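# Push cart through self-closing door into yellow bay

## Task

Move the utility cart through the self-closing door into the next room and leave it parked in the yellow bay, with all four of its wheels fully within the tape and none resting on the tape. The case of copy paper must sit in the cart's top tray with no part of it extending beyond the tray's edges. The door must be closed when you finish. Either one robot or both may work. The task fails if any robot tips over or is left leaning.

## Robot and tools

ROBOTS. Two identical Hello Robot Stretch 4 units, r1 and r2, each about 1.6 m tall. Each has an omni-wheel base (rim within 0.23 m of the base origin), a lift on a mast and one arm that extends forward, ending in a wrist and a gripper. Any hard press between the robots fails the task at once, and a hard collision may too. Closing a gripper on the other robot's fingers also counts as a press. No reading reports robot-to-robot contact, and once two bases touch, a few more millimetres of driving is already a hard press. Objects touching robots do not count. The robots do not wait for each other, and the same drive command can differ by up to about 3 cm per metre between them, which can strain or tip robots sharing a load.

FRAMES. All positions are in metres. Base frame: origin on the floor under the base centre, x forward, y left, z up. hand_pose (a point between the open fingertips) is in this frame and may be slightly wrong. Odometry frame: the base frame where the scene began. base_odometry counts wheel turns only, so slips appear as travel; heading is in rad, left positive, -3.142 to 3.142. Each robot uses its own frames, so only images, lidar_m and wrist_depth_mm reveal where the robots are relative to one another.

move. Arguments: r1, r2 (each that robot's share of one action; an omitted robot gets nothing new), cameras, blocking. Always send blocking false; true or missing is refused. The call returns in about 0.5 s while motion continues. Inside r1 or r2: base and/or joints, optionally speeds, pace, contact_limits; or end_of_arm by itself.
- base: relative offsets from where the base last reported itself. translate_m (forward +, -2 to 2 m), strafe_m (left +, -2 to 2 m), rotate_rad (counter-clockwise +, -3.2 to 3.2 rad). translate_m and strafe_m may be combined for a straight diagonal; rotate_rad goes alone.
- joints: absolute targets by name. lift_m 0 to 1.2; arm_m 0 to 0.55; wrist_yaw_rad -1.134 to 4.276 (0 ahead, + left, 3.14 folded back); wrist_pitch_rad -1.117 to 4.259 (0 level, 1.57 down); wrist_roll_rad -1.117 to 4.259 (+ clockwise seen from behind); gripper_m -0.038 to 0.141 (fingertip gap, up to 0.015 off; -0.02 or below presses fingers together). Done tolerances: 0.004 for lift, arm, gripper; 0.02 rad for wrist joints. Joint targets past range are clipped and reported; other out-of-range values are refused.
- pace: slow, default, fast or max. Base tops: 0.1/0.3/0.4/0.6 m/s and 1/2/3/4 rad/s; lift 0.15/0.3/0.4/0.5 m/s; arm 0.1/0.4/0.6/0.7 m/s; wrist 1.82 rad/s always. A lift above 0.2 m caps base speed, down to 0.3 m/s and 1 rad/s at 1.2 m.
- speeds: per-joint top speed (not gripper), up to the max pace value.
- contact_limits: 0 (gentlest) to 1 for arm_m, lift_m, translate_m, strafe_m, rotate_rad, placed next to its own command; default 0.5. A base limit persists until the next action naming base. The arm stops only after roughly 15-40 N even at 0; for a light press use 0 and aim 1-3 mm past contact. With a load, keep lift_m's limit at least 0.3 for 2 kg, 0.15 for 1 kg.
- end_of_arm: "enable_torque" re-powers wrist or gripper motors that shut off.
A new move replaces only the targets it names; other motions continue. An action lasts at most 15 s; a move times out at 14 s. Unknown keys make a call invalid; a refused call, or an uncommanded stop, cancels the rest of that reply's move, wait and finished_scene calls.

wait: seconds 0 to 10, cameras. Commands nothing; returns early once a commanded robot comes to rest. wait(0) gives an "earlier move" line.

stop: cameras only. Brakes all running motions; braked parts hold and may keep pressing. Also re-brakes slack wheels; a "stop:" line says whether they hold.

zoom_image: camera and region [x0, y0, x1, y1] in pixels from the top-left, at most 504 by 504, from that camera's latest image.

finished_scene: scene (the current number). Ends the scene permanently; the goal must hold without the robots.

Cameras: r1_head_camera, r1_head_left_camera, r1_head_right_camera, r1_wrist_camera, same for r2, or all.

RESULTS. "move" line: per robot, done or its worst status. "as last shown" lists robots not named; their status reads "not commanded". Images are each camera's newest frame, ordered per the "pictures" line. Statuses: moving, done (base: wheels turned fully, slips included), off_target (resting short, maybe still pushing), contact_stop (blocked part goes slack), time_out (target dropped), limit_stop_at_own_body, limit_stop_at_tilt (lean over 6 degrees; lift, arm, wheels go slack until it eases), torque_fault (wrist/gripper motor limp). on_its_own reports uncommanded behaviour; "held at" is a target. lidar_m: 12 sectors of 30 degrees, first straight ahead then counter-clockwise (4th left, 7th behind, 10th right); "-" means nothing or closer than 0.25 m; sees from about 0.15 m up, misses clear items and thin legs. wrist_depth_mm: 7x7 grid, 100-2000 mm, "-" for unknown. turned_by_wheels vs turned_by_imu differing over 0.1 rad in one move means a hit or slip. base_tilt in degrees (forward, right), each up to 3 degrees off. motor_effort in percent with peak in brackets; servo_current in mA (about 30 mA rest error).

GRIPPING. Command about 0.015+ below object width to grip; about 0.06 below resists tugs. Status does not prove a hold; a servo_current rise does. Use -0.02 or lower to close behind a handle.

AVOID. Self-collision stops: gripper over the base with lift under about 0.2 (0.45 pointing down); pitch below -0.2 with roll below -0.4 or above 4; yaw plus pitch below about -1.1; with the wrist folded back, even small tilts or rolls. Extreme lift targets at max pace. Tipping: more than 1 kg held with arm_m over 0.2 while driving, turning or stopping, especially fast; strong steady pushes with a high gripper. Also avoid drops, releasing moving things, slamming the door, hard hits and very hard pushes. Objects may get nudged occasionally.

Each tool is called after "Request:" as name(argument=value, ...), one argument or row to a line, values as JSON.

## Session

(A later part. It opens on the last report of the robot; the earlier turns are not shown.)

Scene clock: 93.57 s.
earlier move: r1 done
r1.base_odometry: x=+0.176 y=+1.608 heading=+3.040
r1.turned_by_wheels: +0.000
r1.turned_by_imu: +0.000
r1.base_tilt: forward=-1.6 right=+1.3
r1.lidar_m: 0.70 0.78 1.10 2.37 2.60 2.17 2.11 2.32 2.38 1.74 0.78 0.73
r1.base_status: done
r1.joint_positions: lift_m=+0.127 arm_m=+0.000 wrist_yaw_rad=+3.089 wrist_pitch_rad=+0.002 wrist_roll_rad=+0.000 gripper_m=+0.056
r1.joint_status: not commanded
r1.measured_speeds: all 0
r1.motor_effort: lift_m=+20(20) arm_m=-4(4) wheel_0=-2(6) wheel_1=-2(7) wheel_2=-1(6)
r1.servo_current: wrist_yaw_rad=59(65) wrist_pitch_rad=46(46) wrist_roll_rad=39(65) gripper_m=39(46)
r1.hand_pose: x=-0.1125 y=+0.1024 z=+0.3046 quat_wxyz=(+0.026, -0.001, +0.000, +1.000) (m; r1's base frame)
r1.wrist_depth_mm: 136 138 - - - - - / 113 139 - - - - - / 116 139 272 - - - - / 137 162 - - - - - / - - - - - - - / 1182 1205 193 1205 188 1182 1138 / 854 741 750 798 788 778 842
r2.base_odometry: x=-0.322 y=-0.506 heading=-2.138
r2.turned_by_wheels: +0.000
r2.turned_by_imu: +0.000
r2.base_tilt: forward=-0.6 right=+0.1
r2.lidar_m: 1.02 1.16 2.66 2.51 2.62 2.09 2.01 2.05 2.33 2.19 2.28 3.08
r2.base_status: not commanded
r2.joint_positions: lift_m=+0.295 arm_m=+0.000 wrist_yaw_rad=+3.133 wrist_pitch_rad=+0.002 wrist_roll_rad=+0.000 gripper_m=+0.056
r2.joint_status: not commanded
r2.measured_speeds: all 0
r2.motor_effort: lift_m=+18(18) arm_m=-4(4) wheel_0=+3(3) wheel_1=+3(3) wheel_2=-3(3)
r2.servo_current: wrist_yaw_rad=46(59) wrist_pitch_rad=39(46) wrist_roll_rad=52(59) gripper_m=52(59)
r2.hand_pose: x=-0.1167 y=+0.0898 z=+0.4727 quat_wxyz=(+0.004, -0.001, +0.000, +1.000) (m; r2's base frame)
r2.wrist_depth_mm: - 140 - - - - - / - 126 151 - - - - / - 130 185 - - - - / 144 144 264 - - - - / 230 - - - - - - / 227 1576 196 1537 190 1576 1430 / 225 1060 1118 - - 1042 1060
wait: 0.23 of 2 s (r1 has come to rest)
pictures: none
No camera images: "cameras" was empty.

Request:
move(
  blocking=false,
  r1={"base":{"rotate_rad":-0.16}},
  cameras=[],
)

Request:
wait(
  seconds=2,
  cameras=["r1_head_camera"],
)

Request:
move(
  blocking=false,
  r1={"base":{"translate_m":0.9,"strafe_m":-0.06},"pace":"slow","contact_limits":{"translate_m":0.7}},
  cameras=[],
)

Request:
wait(
  seconds=9.5,
  cameras=["r1_head_camera","r1_head_right_camera","r1_head_left_camera","r2_head_camera"],
)

Scene clock: 103.97 s.
move: r1 moving
r1.base_odometry: x=+0.176 y=+1.608 heading=+2.884
r1.turned_by_wheels: -0.156
r1.turned_by_imu: -0.157
r1.base_tilt: forward=-1.6 right=+1.3
r1.lidar_m: 0.70 0.74 0.90 2.36 2.44 2.25 2.12 2.22 2.44 2.37 0.96 0.76
r1.base_status: rotate_rad moving
r1.joint_positions: lift_m=+0.127 arm_m=+0.000 wrist_yaw_rad=+3.089 wrist_pitch_rad=+0.002 wrist_roll_rad=+0.000 gripper_m=+0.056
r1.joint_status: not commanded
r1.measured_speeds: translate_m=+0.000 strafe_m=+0.001 rotate_rad=-0.161 lift_m=+0.000 arm_m=+0.000 wrist_yaw_rad=+0.000 wrist_pitch_rad=+0.000 wrist_roll_rad=+0.000
r1.motor_effort: lift_m=+20(20) arm_m=-4(4) wheel_0=+3(7) wheel_1=+2(5) wheel_2=+0(6)
r1.servo_current: wrist_yaw_rad=33(59) wrist_pitch_rad=52(52) wrist_roll_rad=46(59) gripper_m=39(52)
r1.hand_pose: x=-0.1125 y=+0.1024 z=+0.3046 quat_wxyz=(+0.026, -0.001, +0.000, +1.000) (m; r1's base frame)
r1.wrist_depth_mm: 136 138 - - - - - / 112 139 - - - - - / 117 140 273 - - - - / 137 162 - - - - - / 1921 - - - - - - / 1182 1205 194 1205 187 1160 1138 / 842 750 759 809 798 778 798
r2.base_odometry: x=-0.322 y=-0.506 heading=-2.138
r2.turned_by_wheels: +0.000
r2.turned_by_imu: +0.000
r2.base_tilt: forward=-0.6 right=+0.1
r2.lidar_m: 0.99 1.11 2.64 2.47 2.63 2.12 2.00 2.08 2.33 2.20 2.30 3.06
r2.base_status: not commanded
r2.joint_positions: lift_m=+0.295 arm_m=+0.000 wrist_yaw_rad=+3.133 wrist_pitch_rad=+0.002 wrist_roll_rad=+0.000 gripper_m=+0.056
r2.joint_status: not commanded
r2.measured_speeds: all 0
r2.motor_effort: lift_m=+18(18) arm_m=-4(4) wheel_0=+3(3) wheel_1=+3(4) wheel_2=-3(3)
r2.servo_current: wrist_yaw_rad=39(52) wrist_pitch_rad=39(46) wrist_roll_rad=46(52) gripper_m=46(52)
r2.hand_pose: x=-0.1167 y=+0.0898 z=+0.4727 quat_wxyz=(+0.004, -0.001, +0.000, +1.000) (m; r2's base frame)
r2.wrist_depth_mm: - 141 - - - - - / - 126 151 - - - - / - 130 185 - - - - / 144 143 264 - - - - / 229 - - - - - - / 227 1576 196 1537 189 1618 1430 / 226 1078 1138 - - 1042 1060
pictures: none
No camera images: "cameras" was empty.

Scene clock: 104.33 s.
earlier move: r1 done
r1.base_odometry: x=+0.176 y=+1.608 heading=+2.880
r1.turned_by_wheels: -0.004
r1.turned_by_imu: -0.004
r1.base_tilt: forward=-1.6 right=+1.3
r1.lidar_m: 0.70 0.75 0.88 2.29 2.43 2.24 2.13 2.23 2.45 2.34 0.97 0.75
r1.base_status: done
r1.joint_positions: lift_m=+0.127 arm_m=+0.000 wrist_yaw_rad=+3.089 wrist_pitch_rad=+0.002 wrist_roll_rad=+0.000 gripper_m=+0.056
r1.joint_status: not commanded
r1.measured_speeds: all 0
r1.motor_effort: lift_m=+20(20) arm_m=-4(4) wheel_0=+3(7) wheel_1=+0(5) wheel_2=+0(6)
r1.servo_current: wrist_yaw_rad=46(59) wrist_pitch_rad=39(52) wrist_roll_rad=59(59) gripper_m=46(52)
r1.hand_pose: x=-0.1125 y=+0.1024 z=+0.3046 quat_wxyz=(+0.026, -0.001, +0.000, +1.000) (m; r1's base frame)
r1.wrist_depth_mm: 136 138 - - - - - / 113 139 - - - - - / 117 140 274 - - - - / 137 162 - - - - - / 1921 - - - - - - / 1182 1205 194 1205 187 1160 1138 / 831 750 750 798 798 778 809
r2.base_odometry: x=-0.322 y=-0.506 heading=-2.138
r2.turned_by_wheels: +0.000
r2.turned_by_imu: +0.000
r2.base_tilt: forward=-0.7 right=+0.1
r2.lidar_m: 1.02 1.10 2.68 2.50 2.61 2.12 2.01 2.08 2.32 2.18 2.28 3.04
r2.base_status: not commanded
r2.joint_positions: lift_m=+0.295 arm_m=+0.000 wrist_yaw_rad=+3.133 wrist_pitch_rad=+0.002 wrist_roll_rad=+0.000 gripper_m=+0.056
r2.joint_status: not commanded
r2.measured_speeds: all 0
r2.motor_effort: lift_m=+18(18) arm_m=-4(4) wheel_0=+3(3) wheel_1=+4(4) wheel_2=-3(3)
r2.servo_current: wrist_yaw_rad=46(52) wrist_pitch_rad=39(46) wrist_roll_rad=46(52) gripper_m=52(52)
r2.hand_pose: x=-0.1167 y=+0.0898 z=+0.4727 quat_wxyz=(+0.004, -0.001, +0.000, +1.000) (m; r2's base frame)
r2.wrist_depth_mm: - 141 - - - - - / - 126 151 - - - - / - 130 184 - - - - / 144 144 264 - - - - / 230 - - - - - - / 226 1576 196 1576 190 1618 1464 / 227 1060 1160 - - 1025 1060
wait: 0.37 of 2 s (r1 has come to rest)
pictures: r1_head_camera
Images, in order (width x height): r1_head_camera 420x560.

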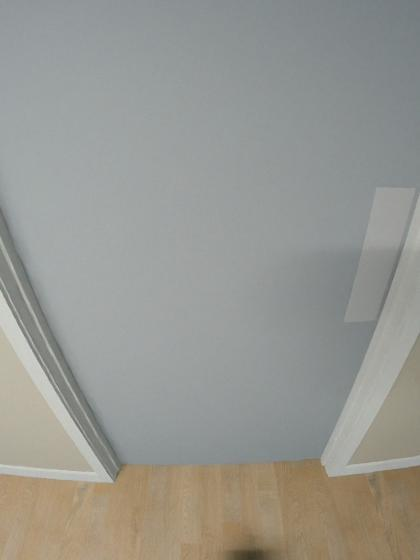

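Scene clock: 104.83 s.
move: r1 moving
r1.base_odometry: x=+0.165 y=+1.612 heading=+2.880
r1.turned_by_wheels: +0.000
r1.turned_by_imu: +0.000
r1.base_tilt: forward=-1.6 right=+1.3
r1.lidar_m: 0.68 0.74 0.85 2.26 2.45 2.26 2.13 2.25 2.45 2.35 0.95 0.75
r1.base_status: translate_m moving; strafe_m moving
r1.joint_positions: lift_m=+0.127 arm_m=+0.000 wrist_yaw_rad=+3.089 wrist_pitch_rad=+0.002 wrist_roll_rad=+0.000 gripper_m=+0.056
r1.joint_status: not commanded
r1.measured_speeds: translate_m=+0.048 strafe_m=-0.003 rotate_rad=-0.001 lift_m=+0.000 arm_m=+0.000 wrist_yaw_rad=+0.000 wrist_pitch_rad=+0.000 wrist_roll_rad=+0.000
r1.motor_effort: lift_m=+20(20) arm_m=-4(4) wheel_0=+5(8) wheel_1=+4(5) wheel_2=-5(6)
r1.servo_current: wrist_yaw_rad=46(52) wrist_pitch_rad=39(52) wrist_roll_rad=72(72) gripper_m=39(46)
r1.contact_limits: translate_m 0.7
r1.hand_pose: x=-0.1125 y=+0.1024 z=+0.3046 quat_wxyz=(+0.026, -0.001, +0.000, +1.000) (m; r1's base frame)
r1.wrist_depth_mm: 136 138 - - - - - / 112 139 - - - - - / 117 139 272 - - - - / 137 163 - - - - - / 1983 - - - - - - / 1205 1205 194 1160 188 1182 1138 / 842 741 750 798 778 778 831
r2: as last shown
r2.lidar_m: 1.00 1.14 2.66 2.48 2.63 2.12 2.01 2.07 2.34 2.21 2.29 3.07
r2.motor_effort: lift_m=+18(18) arm_m=-4(4) wheel_0=+3(3) wheel_1=+3(4) wheel_2=-3(3)
r2.servo_current: wrist_yaw_rad=46(59) wrist_pitch_rad=39(46) wrist_roll_rad=39(52) gripper_m=52(59)
r2.wrist_depth_mm: - 141 - - - - - / - 126 151 - - - - / - 130 185 - - - - / 144 143 264 - - - - / 229 - - - - - - / 227 1537 196 1576 190 1618 1464 / 227 1060 1138 - - 1025 1060
pictures: none
No camera images: "cameras" was empty.

Scene clock: 114.33 s.
earlier move: r1 moving
r1.base_odometry: x=-0.677 y=+1.898 heading=+2.881
r1.turned_by_wheels: +0.000
r1.turned_by_imu: +0.011
r1.base_tilt: forward=-1.6 right=+1.3
r1.lidar_m: 0.25 0.25 0.25 0.26 0.59 3.16 3.07 3.15 0.41 0.41 2.35 0.34
r1.base_status: translate_m moving; strafe_m moving
r1.joint_positions: lift_m=+0.127 arm_m=-0.001 wrist_yaw_rad=+3.104 wrist_pitch_rad=+0.002 wrist_roll_rad=+0.000 gripper_m=+0.056
r1.joint_status: not commanded
r1.measured_speeds: translate_m=+0.003 strafe_m=+0.000 rotate_rad=+0.000 lift_m=+0.000 arm_m=+0.000 wrist_yaw_rad=+0.000 wrist_pitch_rad=+0.000 wrist_roll_rad=+0.000
r1.motor_effort: lift_m=+20(20) arm_m=+12(12) wheel_0=+6(26) wheel_1=+12(18) wheel_2=-12(22)
r1.servo_current: wrist_yaw_rad=91(104) wrist_pitch_rad=39(52) wrist_roll_rad=46(78) gripper_m=39(52)
r1.contact_limits: translate_m 0.7
r1.hand_pose: x=-0.1147 y=+0.0982 z=+0.3046 quat_wxyz=(+0.019, -0.001, +0.000, +1.000) (m; r1's base frame)
r1.wrist_depth_mm: - 136 - - - - - / - 135 190 - - - - / 106 134 180 - - - - / 122 136 270 - - - - / 1708 - - - - - - / 1205 1205 194 1205 187 1160 1160 / 854 750 759 809 798 788 820
r2.base_odometry: x=-0.322 y=-0.506 heading=-2.138
r2.turned_by_wheels: +0.000
r2.turned_by_imu: +0.001
r2.base_tilt: forward=-0.7 right=+0.1
r2.lidar_m: 1.00 1.14 2.68 2.50 2.61 2.10 2.00 2.08 2.33 2.19 2.30 3.04
r2.base_status: not commanded
r2.joint_positions: lift_m=+0.295 arm_m=+0.000 wrist_yaw_rad=+3.133 wrist_pitch_rad=+0.002 wrist_roll_rad=+0.000 gripper_m=+0.056
r2.joint_status: not commanded
r2.measured_speeds: all 0
r2.motor_effort: lift_m=+18(18) arm_m=-4(4) wheel_0=+3(4) wheel_1=+3(4) wheel_2=-3(3)
r2.servo_current: wrist_yaw_rad=52(65) wrist_pitch_rad=46(52) wrist_roll_rad=46(65) gripper_m=46(59)
r2.hand_pose: x=-0.1167 y=+0.0898 z=+0.4727 quat_wxyz=(+0.004, -0.001, +0.000, +1.000) (m; r2's base frame)
r2.wrist_depth_mm: - 141 - - - - - / - 126 151 - - - - / - 130 185 - - - - / 144 143 263 - - - - / 229 - - - - - - / 227 1537 196 1537 190 1576 1464 / 227 1060 1160 - - 1042 1060
wait: 9.50 s; no rest
pictures: r1_head_camera, r1_head_left_camera, r1_head_right_camera, r2_head_camera
Images, in order (width x height): r1_head_camera 420x560, r1_head_left_camera 420x672, r1_head_right_camera 420x672, r2_head_camera 420x560.

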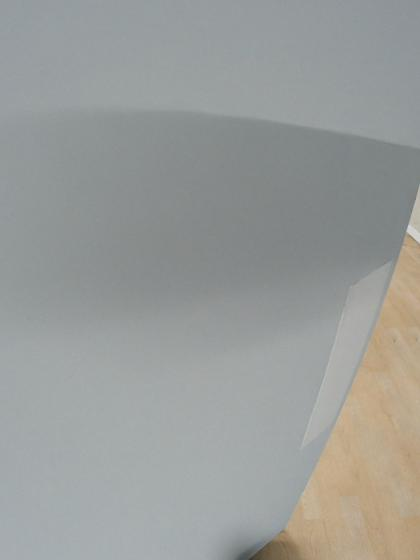

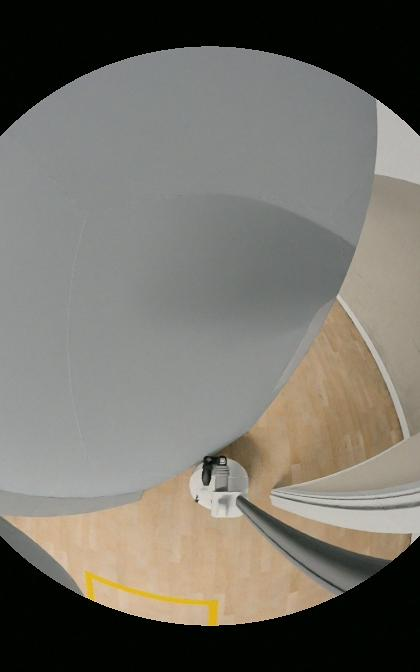

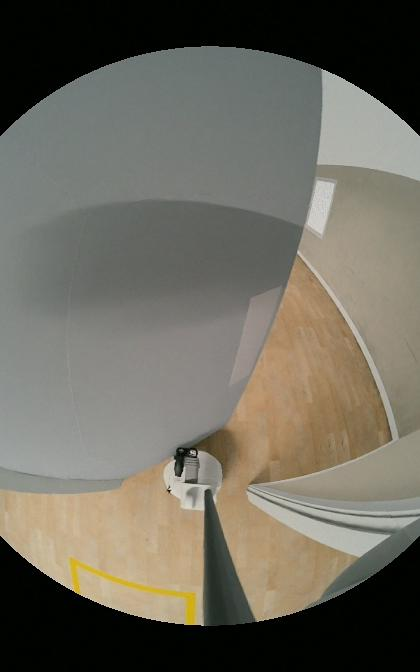

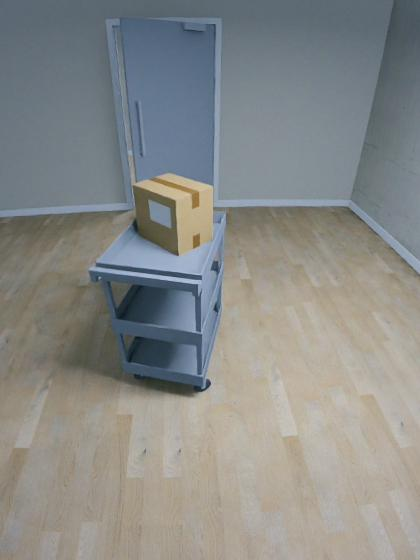

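Request:
move(
  blocking=false,
  r1={"base":{"translate_m":0.45,"strafe_m":-0.05},"pace":"slow","contact_limits":{"translate_m":0.7}},
  cameras=[],
)

Request:
wait(
  seconds=6.5,
  cameras=["r1_head_camera","r1_head_right_camera","r1_head_left_camera","r2_head_camera"],
)

Scene clock: 120.17 s.
earlier move: r1 done
move: r1 moving
r1.base_odometry: x=-0.689 y=+1.902 heading=+2.881
r1.turned_by_wheels: +0.001
r1.turned_by_imu: +0.001
r1.base_tilt: forward=-1.6 right=+1.3
r1.lidar_m: 0.25 0.25 0.25 0.26 0.58 3.16 3.06 3.17 0.41 0.41 2.33 0.36
r1.base_status: translate_m moving; strafe_m moving
r1.joint_positions: lift_m=+0.127 arm_m=-0.001 wrist_yaw_rad=+3.104 wrist_pitch_rad=+0.002 wrist_roll_rad=+0.000 gripper_m=+0.056
r1.joint_status: not commanded
r1.measured_speeds: translate_m=+0.050 strafe_m=-0.005 rotate_rad=+0.003 lift_m=+0.000 arm_m=+0.000 wrist_yaw_rad=+0.000 wrist_pitch_rad=+0.000 wrist_roll_rad=+0.000
r1.motor_effort: lift_m=+20(20) arm_m=+12(12) wheel_0=+9(9) wheel_1=+14(17) wheel_2=-17(18)
r1.servo_current: wrist_yaw_rad=85(104) wrist_pitch_rad=39(46) wrist_roll_rad=39(59) gripper_m=39(46)
r1.contact_limits: translate_m 0.7
r1.hand_pose: x=-0.1147 y=+0.0982 z=+0.3046 quat_wxyz=(+0.019, -0.001, +0.000, +1.000) (m; r1's base frame)
r1.wrist_depth_mm: - 135 - - - - - / - 136 208 - - - - / 105 133 179 - - - - / 121 136 267 - - - - / 1708 - - - - - - / 1182 1205 193 1229 187 1160 1160 / 866 750 759 820 788 778 820
r2: as last shown
r2.turned_by_imu: +0.000
r2.lidar_m: 1.03 1.14 2.68 2.50 2.62 2.12 1.99 2.08 2.33 2.19 2.30 3.07
r2.motor_effort: lift_m=+18(18) arm_m=-4(4) wheel_0=+3(4) wheel_1=+3(3) wheel_2=-3(3)
r2.servo_current: wrist_yaw_rad=46(52) wrist_pitch_rad=39(39) wrist_roll_rad=52(52) gripper_m=52(52)
r2.wrist_depth_mm: - 141 - - - - - / - 126 151 - - - - / - 130 185 - - - - / 144 143 264 - - - - / 230 - - - - - - / 227 1576 196 1576 190 1618 1430 / 226 1078 1160 - - 1042 1060
pictures: none
No camera images: "cameras" was empty.

Scene clock: 125.47 s.
earlier move: r1 done
r1.base_odometry: x=-1.099 y=+2.062 heading=+2.881
r1.turned_by_wheels: +0.000
r1.turned_by_imu: -0.001
r1.base_tilt: forward=-1.6 right=+1.3
r1.lidar_m: 1.50 0.25 - 0.25 0.31 0.92 3.55 0.63 0.77 2.04 2.28 3.07
r1.base_status: done
r1.joint_positions: lift_m=+0.127 arm_m=+0.000 wrist_yaw_rad=+3.092 wrist_pitch_rad=+0.002 wrist_roll_rad=+0.000 gripper_m=+0.056
r1.joint_status: not commanded
r1.measured_speeds: all 0
r1.motor_effort: lift_m=+20(20) arm_m=+5(12) wheel_0=+5(11) wheel_1=+9(17) wheel_2=-7(18)
r1.servo_current: wrist_yaw_rad=65(104) wrist_pitch_rad=46(52) wrist_roll_rad=39(65) gripper_m=39(52)
r1.contact_limits: translate_m 0.7
r1.hand_pose: x=-0.1129 y=+0.1016 z=+0.3046 quat_wxyz=(+0.025, -0.001, +0.000, +1.000) (m; r1's base frame)
r1.wrist_depth_mm: - 136 - - - - 634 / - 137 - - - - - / 109 137 202 - - - - / 124 138 - - - - - / 683 - - - - - 1537 / 750 1205 193 1182 187 1160 960 / 741 741 759 788 798 768 715
r2.base_odometry: x=-0.322 y=-0.506 heading=-2.138
r2.turned_by_wheels: +0.000
r2.turned_by_imu: +0.001
r2.base_tilt: forward=-0.6 right=+0.1
r2.lidar_m: 1.01 1.13 2.67 2.51 2.63 2.12 2.01 2.09 2.33 2.20 2.28 3.05
r2.base_status: not commanded
r2.joint_positions: lift_m=+0.295 arm_m=+0.000 wrist_yaw_rad=+3.133 wrist_pitch_rad=+0.002 wrist_roll_rad=+0.000 gripper_m=+0.056
r2.joint_status: not commanded
r2.measured_speeds: all 0
r2.motor_effort: lift_m=+18(18) arm_m=-4(4) wheel_0=+3(4) wheel_1=+3(4) wheel_2=-3(3)
r2.servo_current: wrist_yaw_rad=46(59) wrist_pitch_rad=39(46) wrist_roll_rad=46(65) gripper_m=46(52)
r2.hand_pose: x=-0.1167 y=+0.0898 z=+0.4727 quat_wxyz=(+0.004, -0.001, +0.000, +1.000) (m; r2's base frame)
r2.wrist_depth_mm: - 141 - - - - - / - 126 151 - - - - / - 130 185 - - - - / 144 144 265 - - - - / 229 - - - - - - / 227 1576 196 1576 190 1618 1430 / 226 1060 1138 - - 1042 1042
wait: 5.30 of 6.5 s (r1 has come to rest)
pictures: r1_head_camera, r1_head_left_camera, r1_head_right_camera, r2_head_camera
Images, in order (width x height): r1_head_camera 420x560, r1_head_left_camera 420x672, r1_head_right_camera 420x672, r2_head_camera 420x560.

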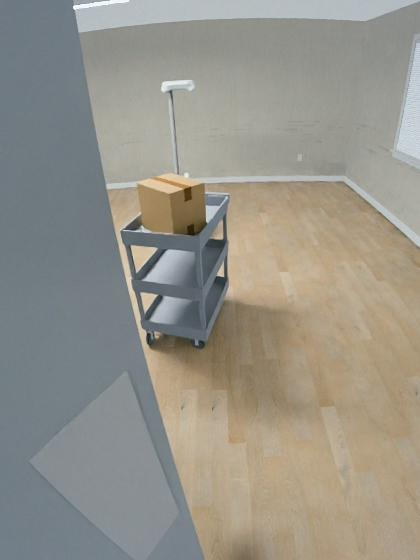

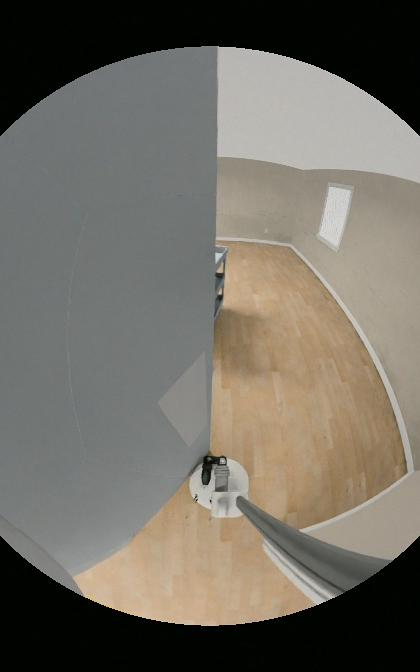

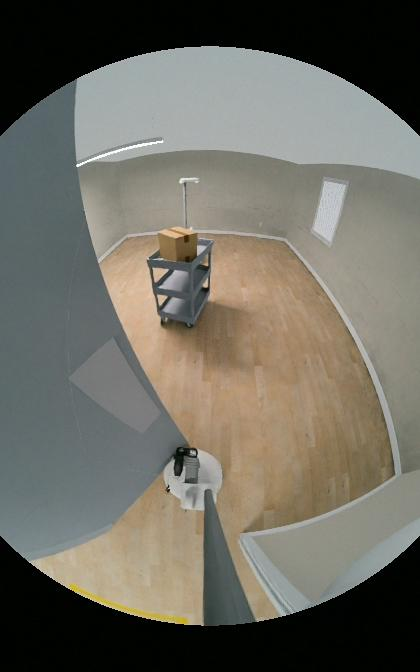

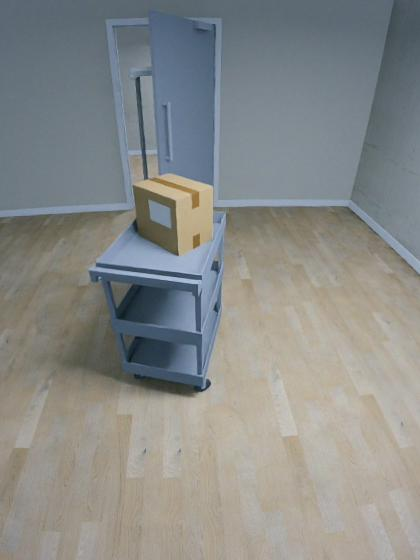

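Request:
move(
  blocking=false,
  r1={"base":{"translate_m":0.15,"strafe_m":0.3},"pace":"slow","contact_limits":{"translate_m":0.7}},
  cameras=[],
)

Request:
wait(
  seconds=6.5,
  cameras=["r1_head_camera","r1_head_left_camera","r2_head_camera"],
)

Scene clock: 140.73 s.
move: r1 moving
r1.base_odometry: x=-1.107 y=+2.053 heading=+2.880
r1.turned_by_wheels: -0.001
r1.turned_by_imu: -0.001
r1.base_tilt: forward=-1.6 right=+1.3
r1.lidar_m: 1.45 0.25 - 0.25 0.29 0.93 3.54 0.63 0.77 2.04 2.29 3.08
r1.base_status: translate_m moving; strafe_m moving
r1.joint_positions: lift_m=+0.127 arm_m=+0.000 wrist_yaw_rad=+3.092 wrist_pitch_rad=+0.002 wrist_roll_rad=+0.000 gripper_m=+0.056
r1.joint_status: not commanded
r1.measured_speeds: translate_m=+0.022 strafe_m=+0.045 rotate_rad=+0.002 lift_m=+0.000 arm_m=+0.000 wrist_yaw_rad=+0.000 wrist_pitch_rad=+0.000 wrist_roll_rad=+0.000
r1.motor_effort: lift_m=+20(20) arm_m=+5(5) wheel_0=-13(16) wheel_1=+12(14) wheel_2=-8(10)
r1.servo_current: wrist_yaw_rad=33(78) wrist_pitch_rad=46(52) wrist_roll_rad=46(59) gripper_m=39(46)
r1.contact_limits: translate_m 0.7
r1.hand_pose: x=-0.1129 y=+0.1016 z=+0.3046 quat_wxyz=(+0.025, -0.001, +0.000, +1.000) (m; r1's base frame)
r1.wrist_depth_mm: - 137 - - - - 741 / - 137 - - - - 750 / 109 137 202 - - - 798 / 124 138 - - - - 809 / 676 - - - - - 809 / 991 1205 193 1205 187 1160 809 / 741 768 759 798 798 788 723
r2: as last shown
r2.turned_by_imu: +0.000
r2.base_tilt: forward=-0.7 right=+0.1
r2.lidar_m: 1.01 1.13 2.69 2.50 2.60 2.13 2.00 2.07 2.31 2.21 2.25 3.07
r2.motor_effort: lift_m=+18(18) arm_m=-4(4) wheel_0=+3(4) wheel_1=+3(3) wheel_2=-3(3)
r2.servo_current: wrist_yaw_rad=46(52) wrist_pitch_rad=46(46) wrist_roll_rad=46(65) gripper_m=46(52)
r2.wrist_depth_mm: - 140 - - - - - / - 126 150 - - - - / - 129 184 - - - - / 144 144 264 - - - - / 230 - - - - - - / 226 1576 196 1537 190 1618 1464 / 226 1078 1160 - - 1025 1060
pictures: none
No camera images: "cameras" was empty.

Scene clock: 144.87 s.
earlier move: r1 done
r1.base_odometry: x=-1.321 y=+1.811 heading=+2.881
r1.turned_by_wheels: +0.001
r1.turned_by_imu: +0.003
r1.base_tilt: forward=-1.6 right=+1.3
r1.lidar_m: 1.30 0.25 0.25 - 0.25 0.33 3.73 0.92 0.97 2.51 2.60 3.51
r1.base_status: done
r1.joint_positions: lift_m=+0.127 arm_m=+0.000 wrist_yaw_rad=+3.092 wrist_pitch_rad=+0.002 wrist_roll_rad=+0.000 gripper_m=+0.056
r1.joint_status: not commanded
r1.measured_speeds: all 0
r1.motor_effort: lift_m=+20(20) arm_m=+5(5) wheel_0=-6(16) wheel_1=+8(15) wheel_2=-3(10)
r1.servo_current: wrist_yaw_rad=39(78) wrist_pitch_rad=39(52) wrist_roll_rad=46(72) gripper_m=46(46)
r1.contact_limits: translate_m 0.7
r1.hand_pose: x=-0.1129 y=+0.1016 z=+0.3046 quat_wxyz=(+0.025, -0.001, +0.000, +1.000) (m; r1's base frame)
r1.wrist_depth_mm: - 137 - - - 271 183 / - 137 - - - 274 185 / 109 137 204 - - 276 186 / 124 138 - - - 278 187 / 1661 - - - 1618 277 186 / 1182 1182 193 1182 187 277 186 / 831 750 759 798 525 215 185
r2.base_odometry: x=-0.322 y=-0.506 heading=-2.138
r2.turned_by_wheels: +0.000
r2.turned_by_imu: +0.001
r2.base_tilt: forward=-0.8 right=+0.1
r2.lidar_m: 1.00 1.14 2.68 2.50 2.61 2.12 2.00 2.07 2.33 2.21 2.30 3.03
r2.base_status: not commanded
r2.joint_positions: lift_m=+0.295 arm_m=+0.000 wrist_yaw_rad=+3.133 wrist_pitch_rad=+0.002 wrist_roll_rad=+0.000 gripper_m=+0.056
r2.joint_status: not commanded
r2.measured_speeds: all 0
r2.motor_effort: lift_m=+18(18) arm_m=-4(4) wheel_0=+4(4) wheel_1=+3(4) wheel_2=-3(3)
r2.servo_current: wrist_yaw_rad=46(59) wrist_pitch_rad=39(46) wrist_roll_rad=46(65) gripper_m=46(59)
r2.hand_pose: x=-0.1167 y=+0.0898 z=+0.4727 quat_wxyz=(+0.004, -0.001, +0.000, +1.000) (m; r2's base frame)
r2.wrist_depth_mm: - 140 - - - - - / - 127 151 - - - - / - 130 185 - - - - / 144 143 264 - - - - / 229 - - - - - - / 227 1576 196 1537 189 1618 1464 / 226 1060 1138 - - 1025 1060
wait: 4.13 of 6.5 s (r1 has come to rest)
pictures: r1_head_camera, r1_head_left_camera, r2_head_camera
Images, in order (width x height): r1_head_camera 420x560, r1_head_left_camera 420x672, r2_head_camera 420x560.

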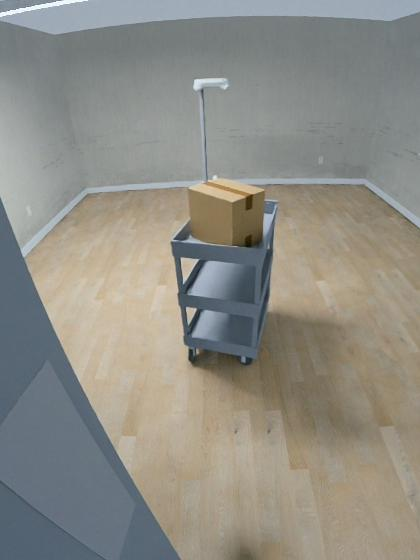

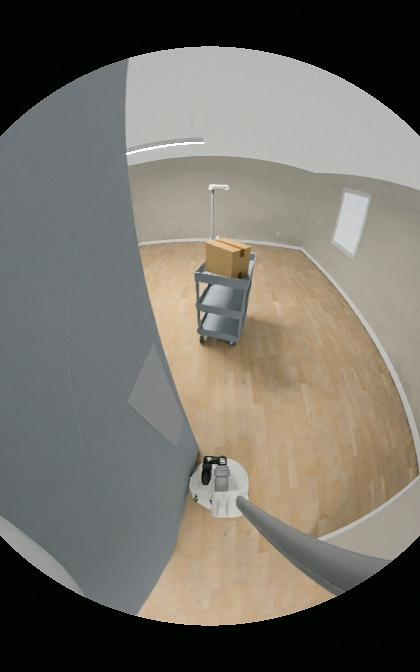

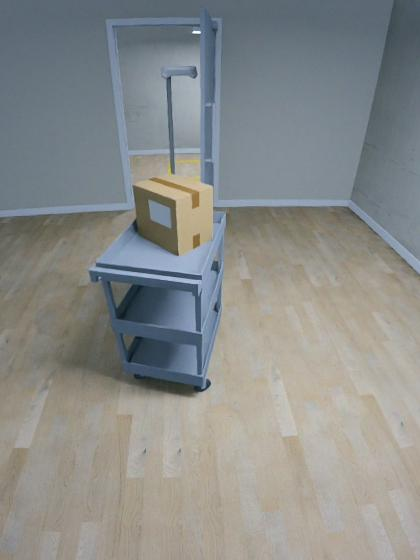

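Request:
move(
  blocking=false,
  r1={"base":{"translate_m":0.1,"strafe_m":0.6},"pace":"slow","contact_limits":{"translate_m":0.7}},
  cameras=[],
)

Request:
zoom_image(
  camera="r1_head_camera",
  region=[140, 150, 320, 390],
)

Request:
wait(
  seconds=8,
  cameras=["r1_head_camera","r1_head_left_camera","r2_head_camera"],
)

Scene clock: 151.33 s.
move: r1 moving
r1.base_odometry: x=-1.326 y=+1.799 heading=+2.881
r1.turned_by_wheels: +0.000
r1.turned_by_imu: -0.001
r1.base_tilt: forward=-1.6 right=+1.2
r1.lidar_m: 1.32 0.25 0.25 - 0.25 0.32 3.75 0.96 0.92 2.53 2.60 3.52
r1.base_status: translate_m moving; strafe_m moving
r1.joint_positions: lift_m=+0.127 arm_m=+0.000 wrist_yaw_rad=+3.092 wrist_pitch_rad=+0.002 wrist_roll_rad=+0.000 gripper_m=+0.056
r1.joint_status: not commanded
r1.measured_speeds: translate_m=+0.009 strafe_m=+0.051 rotate_rad=+0.001 lift_m=+0.000 arm_m=+0.000 wrist_yaw_rad=+0.000 wrist_pitch_rad=+0.000 wrist_roll_rad=+0.000
r1.motor_effort: lift_m=+20(20) arm_m=+5(5) wheel_0=-12(14) wheel_1=+10(13) wheel_2=-3(5)
r1.servo_current: wrist_yaw_rad=52(78) wrist_pitch_rad=46(52) wrist_roll_rad=39(72) gripper_m=46(46)
r1.contact_limits: translate_m 0.7
r1.hand_pose: x=-0.1129 y=+0.1016 z=+0.3046 quat_wxyz=(+0.025, -0.001, +0.000, +1.000) (m; r1's base frame)
r1.wrist_depth_mm: - 137 - - - 264 179 / - 137 - - - 265 181 / 109 137 202 - - 293 183 / 123 138 - - - 268 183 / 1661 - - - 1661 268 183 / 1160 1182 194 1182 187 267 182 / 842 750 750 809 492 209 182
r2: as last shown
r2.turned_by_imu: +0.000
r2.base_tilt: forward=-0.7 right=+0.1
r2.lidar_m: 1.01 1.13 2.68 2.50 2.59 2.11 2.01 2.09 2.33 2.21 2.28 3.06
r2.motor_effort: lift_m=+18(18) arm_m=-4(4) wheel_0=+3(4) wheel_1=+3(4) wheel_2=-3(3)
r2.servo_current: wrist_yaw_rad=39(52) wrist_pitch_rad=33(52) wrist_roll_rad=52(59) gripper_m=52(52)
r2.wrist_depth_mm: - 141 - - - - - / - 127 151 - - - - / - 129 185 - - - - / 144 144 264 - - - - / 229 - - - - - - / 228 1576 196 1537 190 1576 1430 / 226 1042 1160 - - 1042 1078
pictures: none
No camera images: "cameras" was empty.

Scaled by 2.100 from the camera's 420x560 image, which has a finer 600x800 frame.

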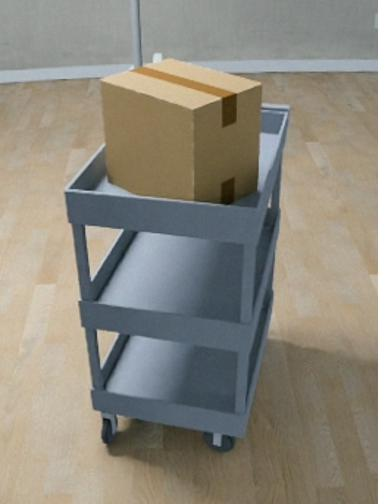

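Scene clock: 154.87 s.
earlier move: r1 contact_stop
r1.base_odometry: x=-1.439 y=+1.552 heading=+2.887
r1.turned_by_wheels: +0.007
r1.turned_by_imu: +0.011
r1.base_tilt: forward=-1.6 right=+1.3
r1.lidar_m: 1.33 2.86 0.25 - 0.26 0.25 0.49 3.84 1.18 2.78 2.88 1.32
r1.base_status: translate_m contact_stop (by the wheels' count: +0.047 of +0.100); strafe_m contact_stop (by the wheels' count: +0.281 of +0.600)
r1.joint_positions: lift_m=+0.127 arm_m=+0.000 wrist_yaw_rad=+3.092 wrist_pitch_rad=+0.002 wrist_roll_rad=+0.000 gripper_m=+0.056
r1.joint_status: not commanded
r1.measured_speeds: all 0
r1.on_its_own: the wheels are slack since a contact_stop
r1.motor_effort: lift_m=+20(20) arm_m=+4(5) wheel_0=+0(35) wheel_1=+0(32) wheel_2=+0(8)
r1.servo_current: wrist_yaw_rad=65(78) wrist_pitch_rad=46(52) wrist_roll_rad=46(72) gripper_m=46(46)
r1.contact_limits: translate_m 0.7
r1.hand_pose: x=-0.1128 y=+0.1017 z=+0.3046 quat_wxyz=(+0.025, -0.001, +0.000, +1.000) (m; r1's base frame)
r1.wrist_depth_mm: 136 137 - 473 283 200 - / - 138 - 480 287 193 - / 114 138 234 484 287 195 163 / 132 149 - 488 289 195 157 / 1921 - - 492 289 195 156 / 1205 1182 193 496 191 195 163 / 842 750 759 143 273 178 -
r2.base_odometry: x=-0.322 y=-0.506 heading=-2.138
r2.turned_by_wheels: +0.000
r2.turned_by_imu: +0.000
r2.base_tilt: forward=-0.6 right=+0.1
r2.lidar_m: 1.01 1.11 2.67 2.49 2.59 2.11 2.00 2.08 2.31 2.20 2.28 3.02
r2.base_status: not commanded
r2.joint_positions: lift_m=+0.295 arm_m=+0.000 wrist_yaw_rad=+3.133 wrist_pitch_rad=+0.002 wrist_roll_rad=+0.000 gripper_m=+0.056
r2.joint_status: not commanded
r2.measured_speeds: all 0
r2.motor_effort: lift_m=+18(18) arm_m=-4(4) wheel_0=+3(4) wheel_1=+3(4) wheel_2=-3(3)
r2.servo_current: wrist_yaw_rad=33(65) wrist_pitch_rad=39(52) wrist_roll_rad=46(59) gripper_m=52(52)
r2.hand_pose: x=-0.1167 y=+0.0898 z=+0.4727 quat_wxyz=(+0.004, -0.001, +0.000, +1.000) (m; r2's base frame)
r2.wrist_depth_mm: - 141 - - - - - / - 126 151 - - - - / - 129 185 - - - - / 144 144 264 - - - - / 229 - - - - - - / 229 1537 196 1499 190 1618 1430 / 226 1060 1160 - - 1025 1060
wait: 3.53 of 8 s (r1 has come to rest)
pictures: r1_head_camera, r1_head_left_camera, r2_head_camera
Images, in order (width x height): r1_head_camera 420x560, r1_head_left_camera 420x672, r2_head_camera 420x560.

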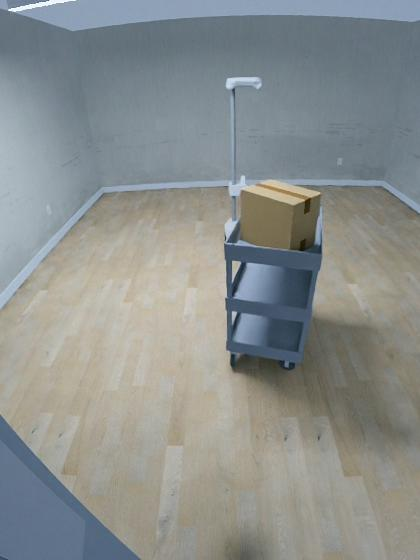

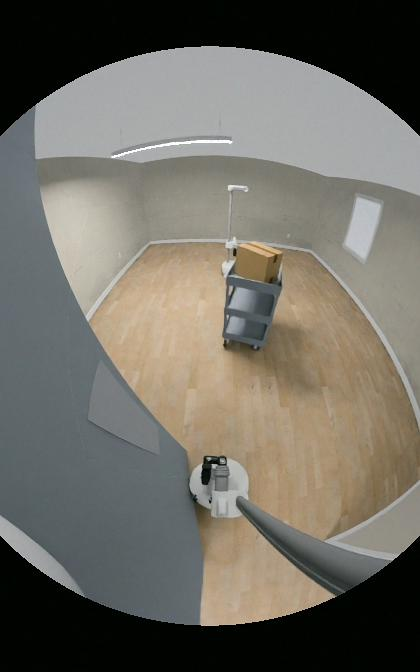

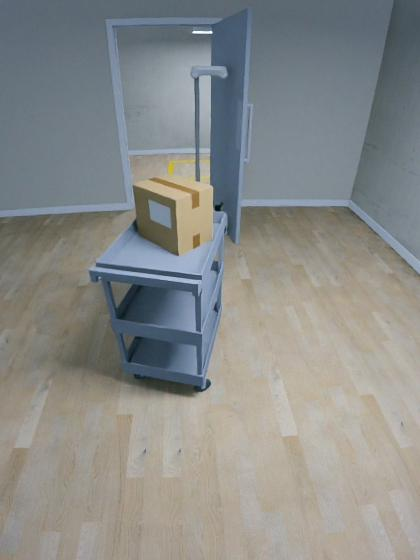

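Request:
move(
  blocking=false,
  r1={"base":{"translate_m":0.12,"strafe_m":-0.05},"pace":"slow"},
  cameras=[],
)

Request:
wait(
  seconds=3,
  cameras=[],
)

Request:
move(
  blocking=false,
  r1={"base":{"rotate_rad":-3.1},"joints":{"lift_m":0.5}},
  cameras=[],
)

Request:
wait(
  seconds=5,
  cameras=[],
)

Request:
wait(
  seconds=1,
  cameras=["r1_head_camera","r1_head_left_camera","r1_head_right_camera","r2_head_camera"],
)

Scene clock: 182.90 s.
move: r1 moving
r1.base_odometry: x=-1.449 y=+1.560 heading=+2.888
r1.turned_by_wheels: +0.000
r1.turned_by_imu: +0.000
r1.base_tilt: forward=-1.6 right=+1.2
r1.lidar_m: 1.32 2.85 0.25 - 0.25 0.25 0.49 3.87 1.17 2.76 2.88 1.31
r1.base_status: translate_m moving; strafe_m moving
r1.joint_positions: lift_m=+0.127 arm_m=+0.000 wrist_yaw_rad=+3.092 wrist_pitch_rad=+0.002 wrist_roll_rad=+0.000 gripper_m=+0.056
r1.joint_status: not commanded
r1.measured_speeds: translate_m=+0.048 strafe_m=-0.020 rotate_rad=-0.001 lift_m=+0.000 arm_m=+0.000 wrist_yaw_rad=+0.000 wrist_pitch_rad=+0.000 wrist_roll_rad=+0.000
r1.motor_effort: lift_m=+20(20) arm_m=+4(4) wheel_0=+5(6) wheel_1=+6(9) wheel_2=-5(6)
r1.servo_current: wrist_yaw_rad=52(65) wrist_pitch_rad=39(46) wrist_roll_rad=59(72) gripper_m=39(46)
r1.hand_pose: x=-0.1128 y=+0.1017 z=+0.3046 quat_wxyz=(+0.025, -0.001, +0.000, +1.000) (m; r1's base frame)
r1.wrist_depth_mm: 136 137 - 484 286 201 - / - 138 - 488 287 193 - / 114 138 233 496 291 195 162 / 132 148 - 500 291 196 156 / - - - 500 293 196 163 / 1182 1205 194 504 190 196 163 / 842 750 741 143 276 178 -
r2: as last shown
r2.base_tilt: forward=-0.7 right=+0.1
r2.lidar_m: 1.01 1.13 2.68 2.49 2.59 2.15 1.99 2.08 2.33 2.22 2.27 3.05
r2.motor_effort: lift_m=+18(18) arm_m=-4(4) wheel_0=+3(3) wheel_1=+3(4) wheel_2=-3(3)
r2.servo_current: wrist_yaw_rad=46(59) wrist_pitch_rad=33(46) wrist_roll_rad=46(59) gripper_m=46(59)
r2.wrist_depth_mm: - 140 - - - - - / - 126 151 - - - - / - 130 185 - - - - / 144 143 264 - - - - / 230 - - - - - - / 228 1576 196 1537 190 1661 1464 / 226 1078 1160 - - 1025 1060
pictures: none
No camera images: "cameras" was empty.

Scene clock: 184.90 s.
earlier move: r1 done
r1.base_odometry: x=-1.542 y=+1.630 heading=+2.888
r1.turned_by_wheels: +0.000
r1.turned_by_imu: +0.000
r1.base_tilt: forward=-1.6 right=+1.2
r1.lidar_m: 1.20 2.91 0.25 - 0.25 0.25 0.60 1.21 1.23 2.72 2.81 1.19
r1.base_status: done
r1.joint_positions: lift_m=+0.127 arm_m=+0.000 wrist_yaw_rad=+3.092 wrist_pitch_rad=+0.002 wrist_roll_rad=+0.000 gripper_m=+0.056
r1.joint_status: not commanded
r1.measured_speeds: all 0
r1.motor_effort: lift_m=+20(20) arm_m=+4(4) wheel_0=+0(6) wheel_1=+7(10) wheel_2=-2(7)
r1.servo_current: wrist_yaw_rad=39(65) wrist_pitch_rad=46(52) wrist_roll_rad=52(72) gripper_m=39(46)
r1.hand_pose: x=-0.1128 y=+0.1017 z=+0.3046 quat_wxyz=(+0.025, -0.001, +0.000, +1.000) (m; r1's base frame)
r1.wrist_depth_mm: 136 138 - - 310 195 - / - 138 - - 314 197 - / 114 138 233 - 315 198 - / 132 149 - - 317 199 - / 1921 - - 1708 319 199 163 / 1182 1205 194 788 191 199 163 / 854 741 759 153 294 179 -
r2.base_odometry: x=-0.322 y=-0.506 heading=-2.138
r2.turned_by_wheels: +0.000
r2.turned_by_imu: +0.000
r2.base_tilt: forward=-0.7 right=+0.1
r2.lidar_m: 1.00 1.13 2.69 2.52 2.59 2.14 2.00 2.06 2.31 2.19 2.31 3.06
r2.base_status: not commanded
r2.joint_positions: lift_m=+0.295 arm_m=+0.000 wrist_yaw_rad=+3.133 wrist_pitch_rad=+0.002 wrist_roll_rad=+0.000 gripper_m=+0.056
r2.joint_status: not commanded
r2.measured_speeds: all 0
r2.motor_effort: lift_m=+18(18) arm_m=-4(4) wheel_0=+3(4) wheel_1=+3(4) wheel_2=-3(3)
r2.servo_current: wrist_yaw_rad=65(65) wrist_pitch_rad=33(52) wrist_roll_rad=52(59) gripper_m=52(59)
r2.hand_pose: x=-0.1167 y=+0.0898 z=+0.4727 quat_wxyz=(+0.004, -0.001, +0.000, +1.000) (m; r2's base frame)
r2.wrist_depth_mm: - 140 - - - - - / - 126 151 - - - - / - 129 184 - - - - / 144 143 265 - - - - / 230 - - - - - - / 228 1576 197 1537 190 1618 1464 / 226 1078 1138 - - 1042 1060
wait: 2.00 of 3 s (r1 has come to rest)
pictures: none
No camera images: "cameras" was empty.

Scene clock: 185.40 s.
move: r1 moving
r1.base_odometry: x=-1.542 y=+1.630 heading=+2.636
r1.turned_by_wheels: -0.252
r1.turned_by_imu: -0.253
r1.base_tilt: forward=-1.6 right=+1.3
r1.lidar_m: 1.19 1.26 0.25 0.25 - 0.25 0.36 3.82 1.22 1.77 2.70 3.15
r1.base_status: rotate_rad moving
r1.joint_positions: lift_m=+0.164 arm_m=+0.000 wrist_yaw_rad=+3.092 wrist_pitch_rad=+0.002 wrist_roll_rad=+0.000 gripper_m=+0.056
r1.joint_status: lift_m moving
r1.measured_speeds: translate_m=-0.001 strafe_m=+0.000 rotate_rad=-0.976 lift_m=+0.146 arm_m=+0.000 wrist_yaw_rad=+0.000 wrist_pitch_rad=+0.000 wrist_roll_rad=+0.000
r1.motor_effort: lift_m=+26(27) arm_m=+4(4) wheel_0=+4(7) wheel_1=+15(15) wheel_2=+8(8)
r1.servo_current: wrist_yaw_rad=65(65) wrist_pitch_rad=46(46) wrist_roll_rad=33(52) gripper_m=39(46)
r1.hand_pose: x=-0.1128 y=+0.1017 z=+0.3421 quat_wxyz=(+0.025, -0.001, +0.000, +1.000) (m; r1's base frame)
r1.wrist_depth_mm: - 137 - 402 259 191 - / - 138 - 402 262 191 161 / 114 139 227 404 262 193 161 / 132 148 259 410 264 194 162 / - - - 410 263 194 162 / 1308 1336 194 413 191 194 162 / 917 820 809 143 253 180 -
r2: as last shown
r2.base_tilt: forward=-0.7 right=+0.0
r2.lidar_m: 1.01 1.13 2.66 2.49 2.57 2.11 2.00 2.09 2.32 2.22 2.28 3.09
r2.motor_effort: lift_m=+18(18) arm_m=-3(4) wheel_0=+3(3) wheel_1=+3(4) wheel_2=-3(3)
r2.servo_current: wrist_yaw_rad=46(65) wrist_pitch_rad=39(46) wrist_roll_rad=52(52) gripper_m=52(52)
r2.wrist_depth_mm: - 141 - - - - - / - 126 151 - - - - / - 130 185 - - - - / 144 143 264 - - - - / 229 - - - - - - / 227 1618 196 1537 190 1618 1464 / 226 1060 1138 - - 1042 1060
pictures: none
No camera images: "cameras" was empty.

Scene clock: 187.73 s.
earlier move: r1 done
r1.base_odometry: x=-1.543 y=+1.631 heading=-0.211
r1.turned_by_wheels: -2.847
r1.turned_by_imu: -2.855
r1.base_tilt: forward=-1.6 right=+1.3
r1.lidar_m: 0.74 1.19 1.32 2.70 2.87 1.18 1.21 4.52 0.25 - 0.25 0.27
r1.base_status: done
r1.joint_positions: lift_m=+0.499 arm_m=+0.000 wrist_yaw_rad=+3.091 wrist_pitch_rad=+0.002 wrist_roll_rad=+0.000 gripper_m=+0.056
r1.joint_status: all done
r1.measured_speeds: all 0
r1.motor_effort: lift_m=+25(28) arm_m=+4(4) wheel_0=+7(9) wheel_1=+1(15) wheel_2=+3(17)
r1.servo_current: wrist_yaw_rad=65(65) wrist_pitch_rad=46(46) wrist_roll_rad=39(65) gripper_m=39(52)
r1.hand_pose: x=-0.1127 y=+0.1018 z=+0.6771 quat_wxyz=(+0.025, -0.001, +0.000, +1.000) (m; r1's base frame)
r1.wrist_depth_mm: 136 138 - - - - - / 113 139 - - - - - / 117 140 270 1430 - - - / 137 162 - - - - - / - - - - - - - / - - 194 1983 187 - - / 1708 1499 1576 137 1537 1499 1661
r2.base_odometry: x=-0.322 y=-0.506 heading=-2.138
r2.turned_by_wheels: +0.000
r2.turned_by_imu: +0.000
r2.base_tilt: forward=-0.7 right=+0.1
r2.lidar_m: 1.00 1.12 2.67 2.50 2.61 2.09 1.99 2.07 2.32 2.21 2.30 3.05
r2.base_status: not commanded
r2.joint_positions: lift_m=+0.295 arm_m=+0.000 wrist_yaw_rad=+3.133 wrist_pitch_rad=+0.002 wrist_roll_rad=+0.000 gripper_m=+0.056
r2.joint_status: not commanded
r2.measured_speeds: all 0
r2.motor_effort: lift_m=+18(18) arm_m=-4(4) wheel_0=+3(4) wheel_1=+3(4) wheel_2=-3(3)
r2.servo_current: wrist_yaw_rad=46(65) wrist_pitch_rad=39(52) wrist_roll_rad=46(65) gripper_m=39(59)
r2.hand_pose: x=-0.1167 y=+0.0898 z=+0.4727 quat_wxyz=(+0.004, -0.001, +0.000, +1.000) (m; r2's base frame)
r2.wrist_depth_mm: - 140 - - - - - / - 126 151 - - - - / - 129 185 - - - - / 144 144 265 - - - - / 229 - - - - - - / 227 1576 196 1576 190 1661 1499 / 226 1060 1160 - - 1042 1060
wait: 2.33 of 5 s (r1 has come to rest)
pictures: none
No camera images: "cameras" was empty.

Scene clock: 188.73 s.
r1.base_odometry: x=-1.543 y=+1.631 heading=-0.211
r1.turned_by_wheels: +0.000
r1.turned_by_imu: +0.000
r1.base_tilt: forward=-1.6 right=+1.3
r1.lidar_m: 0.71 1.20 1.31 2.69 2.85 1.19 1.20 4.51 0.25 - 0.25 0.26
r1.base_status: done
r1.joint_positions: lift_m=+0.499 arm_m=+0.000 wrist_yaw_rad=+3.091 wrist_pitch_rad=+0.002 wrist_roll_rad=+0.000 gripper_m=+0.056
r1.joint_status: all done
r1.measured_speeds: all 0
r1.motor_effort: lift_m=+25(28) arm_m=+4(4) wheel_0=+7(9) wheel_1=+1(15) wheel_2=+3(17)
r1.servo_current: wrist_yaw_rad=52(65) wrist_pitch_rad=46(46) wrist_roll_rad=39(65) gripper_m=39(52)
r1.hand_pose: x=-0.1127 y=+0.1018 z=+0.6771 quat_wxyz=(+0.025, -0.001, +0.000, +1.000) (m; r1's base frame)
r1.wrist_depth_mm: 136 138 - - - - - / 113 139 - - - - - / 117 139 270 1430 - - - / 137 162 - - - - - / - - - - - - - / - - 194 1921 187 - - / 1661 1499 1537 137 1499 1464 1661
r2.base_odometry: x=-0.322 y=-0.506 heading=-2.138
r2.turned_by_wheels: +0.000
r2.turned_by_imu: +0.000
r2.base_tilt: forward=-0.7 right=+0.0
r2.lidar_m: 1.01 1.12 2.65 2.50 2.62 2.12 2.00 2.06 2.32 2.20 2.27 3.09
r2.base_status: not commanded
r2.joint_positions: lift_m=+0.295 arm_m=+0.000 wrist_yaw_rad=+3.133 wrist_pitch_rad=+0.002 wrist_roll_rad=+0.000 gripper_m=+0.056
r2.joint_status: not commanded
r2.measured_speeds: all 0
r2.motor_effort: lift_m=+18(18) arm_m=-4(4) wheel_0=+3(4) wheel_1=+3(4) wheel_2=-3(3)
r2.servo_current: wrist_yaw_rad=33(65) wrist_pitch_rad=46(52) wrist_roll_rad=59(65) gripper_m=46(59)
r2.hand_pose: x=-0.1167 y=+0.0898 z=+0.4727 quat_wxyz=(+0.004, -0.001, +0.000, +1.000) (m; r2's base frame)
r2.wrist_depth_mm: - 141 - - - - - / - 127 151 - - - - / - 129 185 - - - - / 144 144 263 - - - - / 229 - - - - - - / 226 1576 196 1576 191 1576 1430 / 225 1078 1160 - - 1042 1060
wait: 1.00 s; at rest by 0.27 s
pictures: r1_head_camera, r1_head_left_camera, r1_head_right_camera, r2_head_camera
Images, in order (width x height): r1_head_camera 420x560, r1_head_left_camera 420x672, r1_head_right_camera 420x672, r2_head_camera 420x560.

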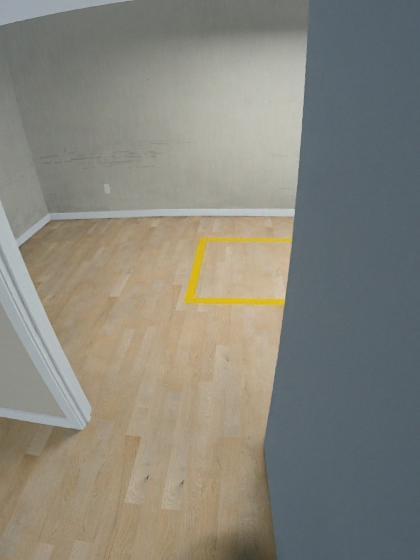

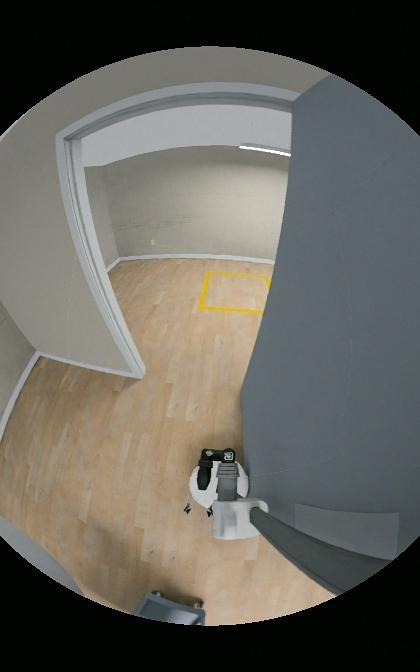

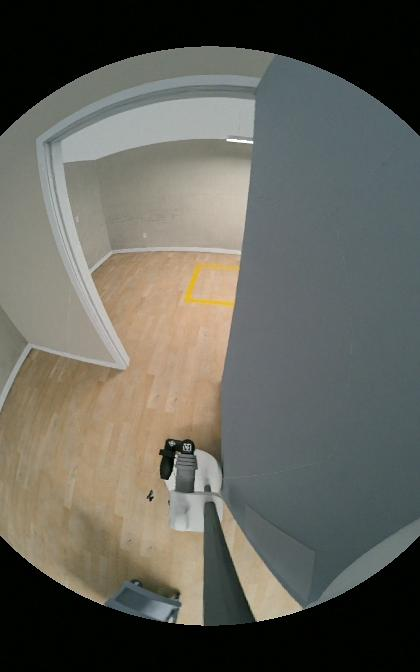

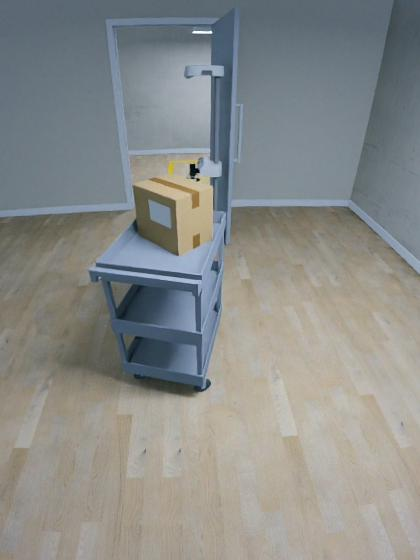

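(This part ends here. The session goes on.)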